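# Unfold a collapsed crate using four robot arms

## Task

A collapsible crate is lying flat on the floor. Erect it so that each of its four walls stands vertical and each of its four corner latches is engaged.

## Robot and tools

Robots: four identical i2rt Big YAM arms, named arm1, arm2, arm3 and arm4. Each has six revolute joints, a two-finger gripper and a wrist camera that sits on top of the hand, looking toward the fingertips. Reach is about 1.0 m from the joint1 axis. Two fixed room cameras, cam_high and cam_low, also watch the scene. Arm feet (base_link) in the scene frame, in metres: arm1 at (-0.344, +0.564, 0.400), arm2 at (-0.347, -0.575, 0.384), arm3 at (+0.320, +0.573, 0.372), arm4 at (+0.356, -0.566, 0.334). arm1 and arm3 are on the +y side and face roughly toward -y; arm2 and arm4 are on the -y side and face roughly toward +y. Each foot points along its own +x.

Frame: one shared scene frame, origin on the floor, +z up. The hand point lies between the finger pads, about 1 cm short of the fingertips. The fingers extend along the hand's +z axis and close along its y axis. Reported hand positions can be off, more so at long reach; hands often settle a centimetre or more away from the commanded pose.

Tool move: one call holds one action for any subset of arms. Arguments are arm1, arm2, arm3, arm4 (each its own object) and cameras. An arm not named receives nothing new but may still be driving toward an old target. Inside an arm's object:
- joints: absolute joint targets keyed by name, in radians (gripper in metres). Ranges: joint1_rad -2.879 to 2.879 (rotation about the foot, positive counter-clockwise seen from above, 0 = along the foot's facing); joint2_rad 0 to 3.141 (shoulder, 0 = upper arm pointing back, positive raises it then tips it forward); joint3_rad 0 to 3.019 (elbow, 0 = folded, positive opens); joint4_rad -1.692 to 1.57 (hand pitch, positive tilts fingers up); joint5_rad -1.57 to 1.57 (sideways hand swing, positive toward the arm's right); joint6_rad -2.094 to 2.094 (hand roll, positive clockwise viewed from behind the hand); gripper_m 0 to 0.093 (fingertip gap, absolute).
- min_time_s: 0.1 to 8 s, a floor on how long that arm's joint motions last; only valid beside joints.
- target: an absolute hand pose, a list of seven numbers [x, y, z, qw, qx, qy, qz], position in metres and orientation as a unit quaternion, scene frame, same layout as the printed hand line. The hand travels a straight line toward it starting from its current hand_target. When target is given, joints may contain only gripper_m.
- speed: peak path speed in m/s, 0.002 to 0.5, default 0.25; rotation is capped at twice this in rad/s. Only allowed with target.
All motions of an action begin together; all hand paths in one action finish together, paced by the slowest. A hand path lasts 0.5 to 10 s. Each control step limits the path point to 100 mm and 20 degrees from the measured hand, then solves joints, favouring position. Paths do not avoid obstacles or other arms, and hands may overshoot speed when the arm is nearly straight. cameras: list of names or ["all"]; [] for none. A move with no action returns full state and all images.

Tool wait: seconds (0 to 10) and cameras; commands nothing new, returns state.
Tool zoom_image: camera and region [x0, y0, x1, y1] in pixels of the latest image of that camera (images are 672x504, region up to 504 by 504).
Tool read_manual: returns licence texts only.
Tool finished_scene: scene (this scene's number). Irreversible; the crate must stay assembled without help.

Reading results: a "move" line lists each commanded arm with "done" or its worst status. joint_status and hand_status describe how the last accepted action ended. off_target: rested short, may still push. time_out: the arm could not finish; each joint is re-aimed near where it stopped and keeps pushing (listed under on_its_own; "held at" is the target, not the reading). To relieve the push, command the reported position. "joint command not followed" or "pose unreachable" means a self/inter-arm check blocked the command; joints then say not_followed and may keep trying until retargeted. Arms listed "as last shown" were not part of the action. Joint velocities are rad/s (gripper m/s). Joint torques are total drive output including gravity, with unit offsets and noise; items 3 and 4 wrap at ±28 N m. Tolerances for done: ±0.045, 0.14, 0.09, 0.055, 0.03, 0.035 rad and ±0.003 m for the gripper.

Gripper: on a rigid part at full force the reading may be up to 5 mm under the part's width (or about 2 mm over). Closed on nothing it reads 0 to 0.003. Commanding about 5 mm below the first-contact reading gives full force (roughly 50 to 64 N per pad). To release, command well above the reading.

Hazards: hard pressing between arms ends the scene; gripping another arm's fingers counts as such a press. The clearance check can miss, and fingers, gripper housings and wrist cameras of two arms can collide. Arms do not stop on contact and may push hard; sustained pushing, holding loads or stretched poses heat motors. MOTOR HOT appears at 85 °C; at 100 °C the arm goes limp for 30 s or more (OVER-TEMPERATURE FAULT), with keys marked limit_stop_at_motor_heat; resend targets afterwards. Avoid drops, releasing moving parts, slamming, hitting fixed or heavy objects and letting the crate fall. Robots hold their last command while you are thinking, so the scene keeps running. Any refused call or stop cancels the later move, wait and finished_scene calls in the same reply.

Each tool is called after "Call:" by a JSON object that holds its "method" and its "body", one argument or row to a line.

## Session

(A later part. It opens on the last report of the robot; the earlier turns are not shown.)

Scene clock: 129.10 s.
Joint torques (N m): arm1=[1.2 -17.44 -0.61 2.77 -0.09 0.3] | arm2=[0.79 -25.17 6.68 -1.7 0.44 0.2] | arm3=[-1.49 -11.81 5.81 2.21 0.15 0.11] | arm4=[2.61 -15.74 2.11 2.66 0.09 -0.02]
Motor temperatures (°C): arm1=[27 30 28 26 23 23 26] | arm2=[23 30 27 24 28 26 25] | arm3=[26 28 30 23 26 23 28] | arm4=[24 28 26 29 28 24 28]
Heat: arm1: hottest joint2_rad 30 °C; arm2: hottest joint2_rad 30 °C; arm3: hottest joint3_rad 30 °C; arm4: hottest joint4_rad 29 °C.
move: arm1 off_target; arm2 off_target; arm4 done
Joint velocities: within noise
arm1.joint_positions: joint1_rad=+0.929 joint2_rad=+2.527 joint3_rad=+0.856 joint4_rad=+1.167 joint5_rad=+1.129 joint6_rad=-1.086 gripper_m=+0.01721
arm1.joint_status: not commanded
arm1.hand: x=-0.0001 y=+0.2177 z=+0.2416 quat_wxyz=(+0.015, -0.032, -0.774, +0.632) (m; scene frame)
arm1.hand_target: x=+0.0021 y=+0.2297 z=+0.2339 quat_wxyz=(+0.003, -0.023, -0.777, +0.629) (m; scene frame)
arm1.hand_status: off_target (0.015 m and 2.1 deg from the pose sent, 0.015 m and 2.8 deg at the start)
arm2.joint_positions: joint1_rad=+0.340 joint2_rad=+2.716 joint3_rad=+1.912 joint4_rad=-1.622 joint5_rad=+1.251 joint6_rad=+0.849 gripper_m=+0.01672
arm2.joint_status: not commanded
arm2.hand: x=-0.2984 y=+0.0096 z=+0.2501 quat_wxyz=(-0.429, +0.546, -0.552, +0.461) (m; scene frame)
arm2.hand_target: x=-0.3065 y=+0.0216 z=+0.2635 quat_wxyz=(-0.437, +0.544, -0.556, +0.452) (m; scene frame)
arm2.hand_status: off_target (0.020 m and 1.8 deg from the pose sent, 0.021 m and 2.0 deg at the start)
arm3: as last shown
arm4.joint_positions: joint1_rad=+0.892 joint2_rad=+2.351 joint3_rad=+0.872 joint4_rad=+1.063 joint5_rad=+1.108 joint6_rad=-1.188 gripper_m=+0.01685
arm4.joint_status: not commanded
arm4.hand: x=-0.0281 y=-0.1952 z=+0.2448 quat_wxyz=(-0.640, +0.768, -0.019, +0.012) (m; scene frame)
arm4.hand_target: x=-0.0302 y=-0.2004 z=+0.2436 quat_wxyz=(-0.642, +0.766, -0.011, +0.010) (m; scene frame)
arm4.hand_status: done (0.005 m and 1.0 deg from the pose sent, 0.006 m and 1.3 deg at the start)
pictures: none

Call:
{"method": "move", "body": {
  "arm1": {"joints": {"gripper_m": 0.05}},
  "arm2": {"joints": {"gripper_m": 0.045}},
  "arm4": {"joints": {"gripper_m": 0.05}}
}}

Call:
{"method": "move", "body": {
  "arm1": {"target": [0.004,0.294,0.252,0,0.0234,0.777,-0.6295], "speed": 0.12, "joints": {"gripper_m": 0.06}},
  "arm2": {"target": [-0.3925,0.0245,0.290,-0.4383,0.5413,-0.5577,0.4517], "speed": 0.12, "joints": {"gripper_m": 0.06}},
  "arm4": {"target": [-0.031,-0.267,0.262,-0.6428,0.7660,-0.0115,0.0096], "speed": 0.12, "joints": {"gripper_m": 0.06}}
}}

Call:
{"method": "move", "body": {
  "arm2": {"target": [-0.42,-0.08,0.48,-0.246,0.626,-0.708,-0.217], "speed": 0.25},
  "cameras": ["cam_high", "cam_low"]
}}

Call:
{"method": "zoom_image", "body": {
  "camera": "cam_high",
  "region": [236, 210, 436, 410]
}}

Call:
{"method": "zoom_image", "body": {
  "camera": "cam_low",
  "region": [225, 185, 475, 375]
}}

Scene clock: 132.67 s.
Joint torques (N m): arm1=[0.15 -17.44 -0.2 2.58 0.32 0.27] | arm2=[1.14 -25.29 6.43 -1.2 0.44 0.17] | arm3=[-1.55 -11.16 5.83 2.17 0.13 0.11] | arm4=[1.67 -15.68 2.14 2.18 0.1 0]
Motor temperatures (°C): arm1=[27 30 28 26 23 23 26] | arm2=[23 30 27 24 28 26 25] | arm3=[26 28 30 24 26 23 27] | arm4=[24 29 26 29 27 25 28]
Heat: arm1: hottest joint2_rad 30 °C; arm2: hottest joint2_rad 30 °C; arm3: hottest joint3_rad 30 °C; arm4: hottest joint2_rad 29 °C.
move: arm1 done; arm2 done; arm4 done
Joint velocities: within noise
arm1.joint_positions: joint1_rad=+0.958 joint2_rad=+2.530 joint3_rad=+0.845 joint4_rad=+1.172 joint5_rad=+1.111 joint6_rad=-1.083 gripper_m=+0.04993
arm1.joint_status: all done
arm1.hand: x=+0.0077 y=+0.2304 z=+0.2384 quat_wxyz=(+0.002, -0.015, -0.778, +0.628) (m; scene frame)
arm1.hand_target: x=+0.0047 y=+0.2343 z=+0.2327 quat_wxyz=(-0.002, -0.016, -0.779, +0.627) (m; scene frame)
arm1.hand_status: not commanded
arm2.joint_positions: joint1_rad=+0.336 joint2_rad=+2.716 joint3_rad=+1.915 joint4_rad=-1.636 joint5_rad=+1.251 joint6_rad=+0.849 gripper_m=+0.04487
arm2.joint_status: all done
arm2.hand: x=-0.2957 y=+0.0093 z=+0.2520 quat_wxyz=(-0.426, +0.547, -0.550, +0.466) (m; scene frame)
arm2.hand_target: x=-0.3037 y=+0.0213 z=+0.2637 quat_wxyz=(-0.435, +0.543, -0.557, +0.454) (m; scene frame)
arm2.hand_status: not commanded
arm3: as last shown
arm4.joint_positions: joint1_rad=+0.904 joint2_rad=+2.351 joint3_rad=+0.871 joint4_rad=+1.075 joint5_rad=+1.108 joint6_rad=-1.191 gripper_m=+0.04992
arm4.joint_status: all done
arm4.hand: x=-0.0327 y=-0.1999 z=+0.2462 quat_wxyz=(-0.642, +0.767, -0.017, +0.005) (m; scene frame)
arm4.hand_target: x=-0.0327 y=-0.2037 z=+0.2436 quat_wxyz=(-0.642, +0.766, -0.008, +0.007) (m; scene frame)
arm4.hand_status: not commanded
pictures: none

Scene clock: 134.60 s.
Joint torques (N m): arm1=[0.62 -18.14 -0.79 1.14 0.68 0.28] | arm2=[0.26 -28.16 6.64 -1.26 0.32 0.04] | arm3=[-1.67 -11.46 5.87 2.29 0.14 0.11] | arm4=[2.26 -15.91 1.73 0.85 0.3 0.42]
Motor temperatures (°C): arm1=[27 30 28 26 23 23 26] | arm2=[23 30 27 24 27 26 25] | arm3=[26 28 30 24 26 23 27] | arm4=[24 29 26 29 27 25 28]
Heat: arm1: hottest joint2_rad 30 °C; arm2: hottest joint2_rad 30 °C; arm3: hottest joint3_rad 30 °C; arm4: hottest joint2_rad 29 °C.
move: arm1 done; arm2 off_target; arm4 done
Joint velocities: within noise
arm1.joint_positions: joint1_rad=+1.103 joint2_rad=+2.462 joint3_rad=+0.769 joint4_rad=+0.971 joint5_rad=+1.245 joint6_rad=-0.848 gripper_m=+0.05993
arm1.joint_status: all done
arm1.hand: x=+0.0022 y=+0.2905 z=+0.2500 quat_wxyz=(+0.005, -0.022, -0.776, +0.630) (m; scene frame)
arm1.hand_target: x=+0.0033 y=+0.2934 z=+0.2526 quat_wxyz=(+0.001, -0.023, -0.776, +0.630) (m; scene frame)
arm1.hand_status: done (0.004 m and 0.6 deg from the pose sent, 0.065 m and 1.1 deg at the start)
arm2.joint_positions: joint1_rad=+0.478 joint2_rad=+2.702 joint3_rad=+1.941 joint4_rad=-1.688 joint5_rad=+1.163 joint6_rad=+0.881 gripper_m=+0.05987
arm2.joint_status: all done
arm2.hand: x=-0.3835 y=+0.0063 z=+0.2600 quat_wxyz=(-0.429, +0.576, -0.543, +0.436) (m; scene frame)
arm2.hand_target: x=-0.3892 y=+0.0242 z=+0.2896 quat_wxyz=(-0.437, +0.568, -0.559, +0.416) (m; scene frame)
arm2.hand_status: off_target (0.036 m and 4.8 deg from the pose sent, 0.105 m and 2.4 deg at the start; a joint's target at an end of its range on 53 of 58 steps)
arm3: as last shown
arm4.joint_positions: joint1_rad=+1.034 joint2_rad=+2.272 joint3_rad=+0.788 joint4_rad=+0.946 joint5_rad=+1.235 joint6_rad=-1.064 gripper_m=+0.05992
arm4.joint_status: all done
arm4.hand: x=-0.0300 y=-0.2605 z=+0.2624 quat_wxyz=(-0.645, +0.764, -0.012, +0.014) (m; scene frame)
arm4.hand_target: x=-0.0288 y=-0.2635 z=+0.2631 quat_wxyz=(-0.644, +0.765, -0.014, +0.012) (m; scene frame)
arm4.hand_status: done (0.007 m and 0.6 deg from the pose sent, 0.069 m and 0.8 deg at the start)
pictures: none

Scene clock: 138.10 s.
Joint torques (N m): arm1=[-0.03 -18.26 -0.69 1.36 0.69 0.25] | arm2=[-0.73 -14.45 6.87 1.77 0.02 -0.05] | arm3=[-1.73 -11.52 5.83 2.3 0.1 0.13] | arm4=[2.14 -15.91 1.73 0.84 0.3 0.4]
Motor temperatures (°C): arm1=[27 30 28 26 23 23 26] | arm2=[23 30 27 24 27 26 25] | arm3=[26 28 30 24 26 23 27] | arm4=[24 29 26 29 27 25 28]
Heat: arm1: hottest joint2_rad 30 °C; arm2: hottest joint2_rad 30 °C; arm3: hottest joint3_rad 30 °C; arm4: hottest joint2_rad 29 °C.
move: arm2 off_target
Joint velocities: within noise
arm1, arm3: as last shown
arm2.joint_positions: joint1_rad=+0.366 joint2_rad=+1.475 joint3_rad=+0.821 joint4_rad=-0.330 joint5_rad=+0.211 joint6_rad=+0.277 gripper_m=+0.05987
arm2.joint_status: not commanded
arm2.hand: x=-0.4229 y=-0.0880 z=+0.4627 quat_wxyz=(-0.233, +0.635, -0.709, -0.197) (m; scene frame)
arm2.hand_target: x=-0.4210 y=-0.0806 z=+0.4783 quat_wxyz=(-0.243, +0.627, -0.708, -0.216) (m; scene frame)
arm2.hand_status: off_target (0.019 m and 3.0 deg from the pose sent, 0.239 m and 81.9 deg at the start)
arm4.joint_positions: joint1_rad=+1.033 joint2_rad=+2.272 joint3_rad=+0.788 joint4_rad=+0.946 joint5_rad=+1.235 joint6_rad=-1.062 gripper_m=+0.05992
arm4.joint_status: not commanded
arm4.hand: x=-0.0295 y=-0.2599 z=+0.2624 quat_wxyz=(-0.645, +0.764, -0.013, +0.014) (m; scene frame)
arm4.hand_target: x=-0.0283 y=-0.2629 z=+0.2631 quat_wxyz=(-0.644, +0.765, -0.015, +0.012) (m; scene frame)
arm4.hand_status: not commanded
pictures: cam_high, cam_low

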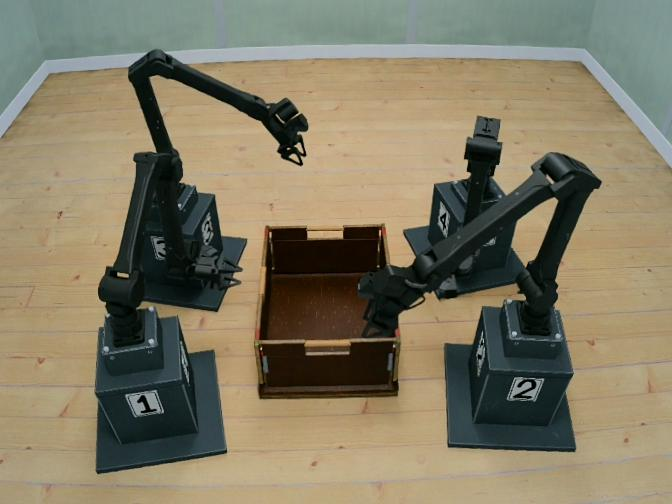

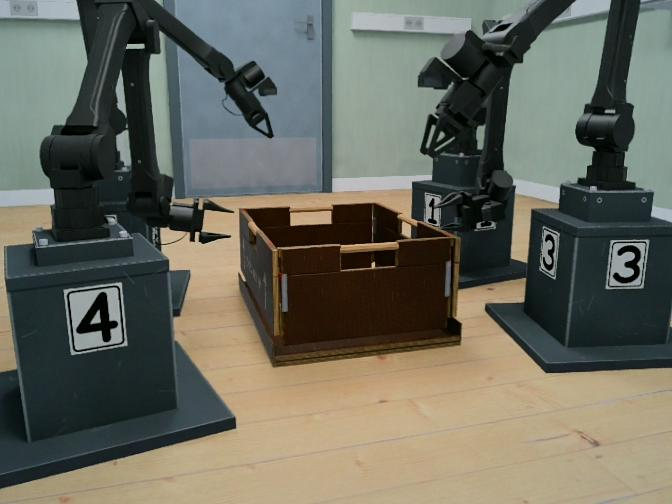

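Scaled by 2.520 from the camera's 672x504 image, which has a finer 960x720 frame.

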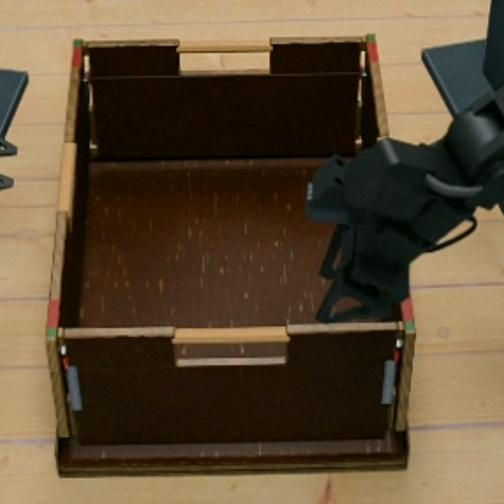

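Scaled by 2.016 from the camera's 672x504 image, which has a finer 960x720 frame.

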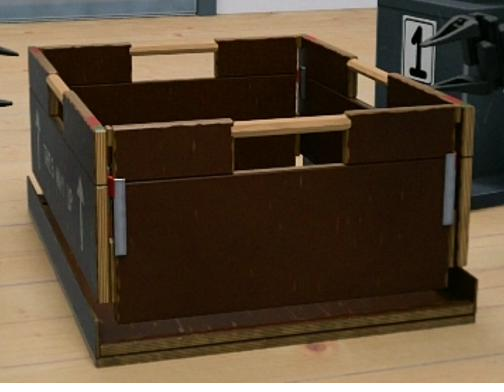

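Call:
{"method": "zoom_image", "body": {
  "camera": "cam_low",
  "region": [260, 235, 320, 285]
}}

Call:
{"method": "zoom_image", "body": {
  "camera": "cam_low",
  "region": [420, 225, 480, 275]
}}

Call:
{"method": "zoom_image", "body": {
  "camera": "cam_high",
  "region": [246, 325, 306, 375]
}}

Call:
{"method": "zoom_image", "body": {
  "camera": "cam_high",
  "region": [360, 325, 420, 375]
}}

Scaled by 8.400 from the camera's 672x504 image, which has a finer 960x720 frame.

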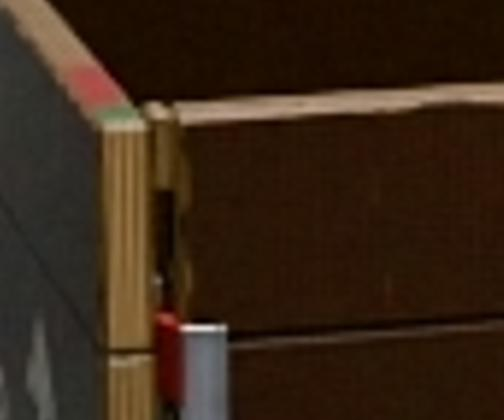

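Scaled by 8.400 from the camera's 672x504 image, which has a finer 960x720 frame.

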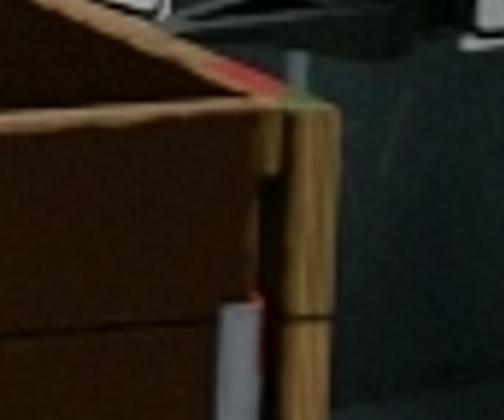

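Scaled by 8.400 from the camera's 672x504 image, which has a finer 960x720 frame.

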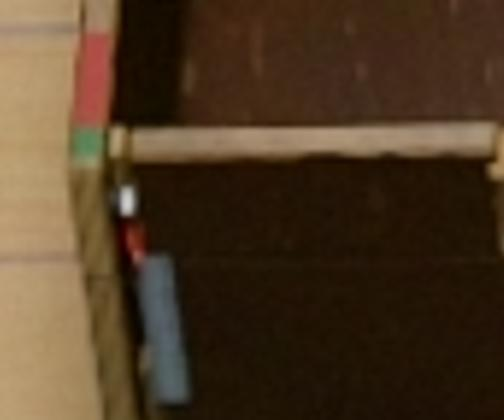

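Scaled by 8.400 from the camera's 672x504 image, which has a finer 960x720 frame.

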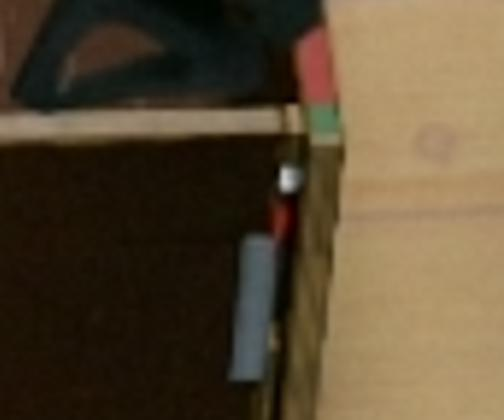

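Call:
{"method": "finished_scene", "body": {
  "scene": 2
}}

The scene is finished: the task was done.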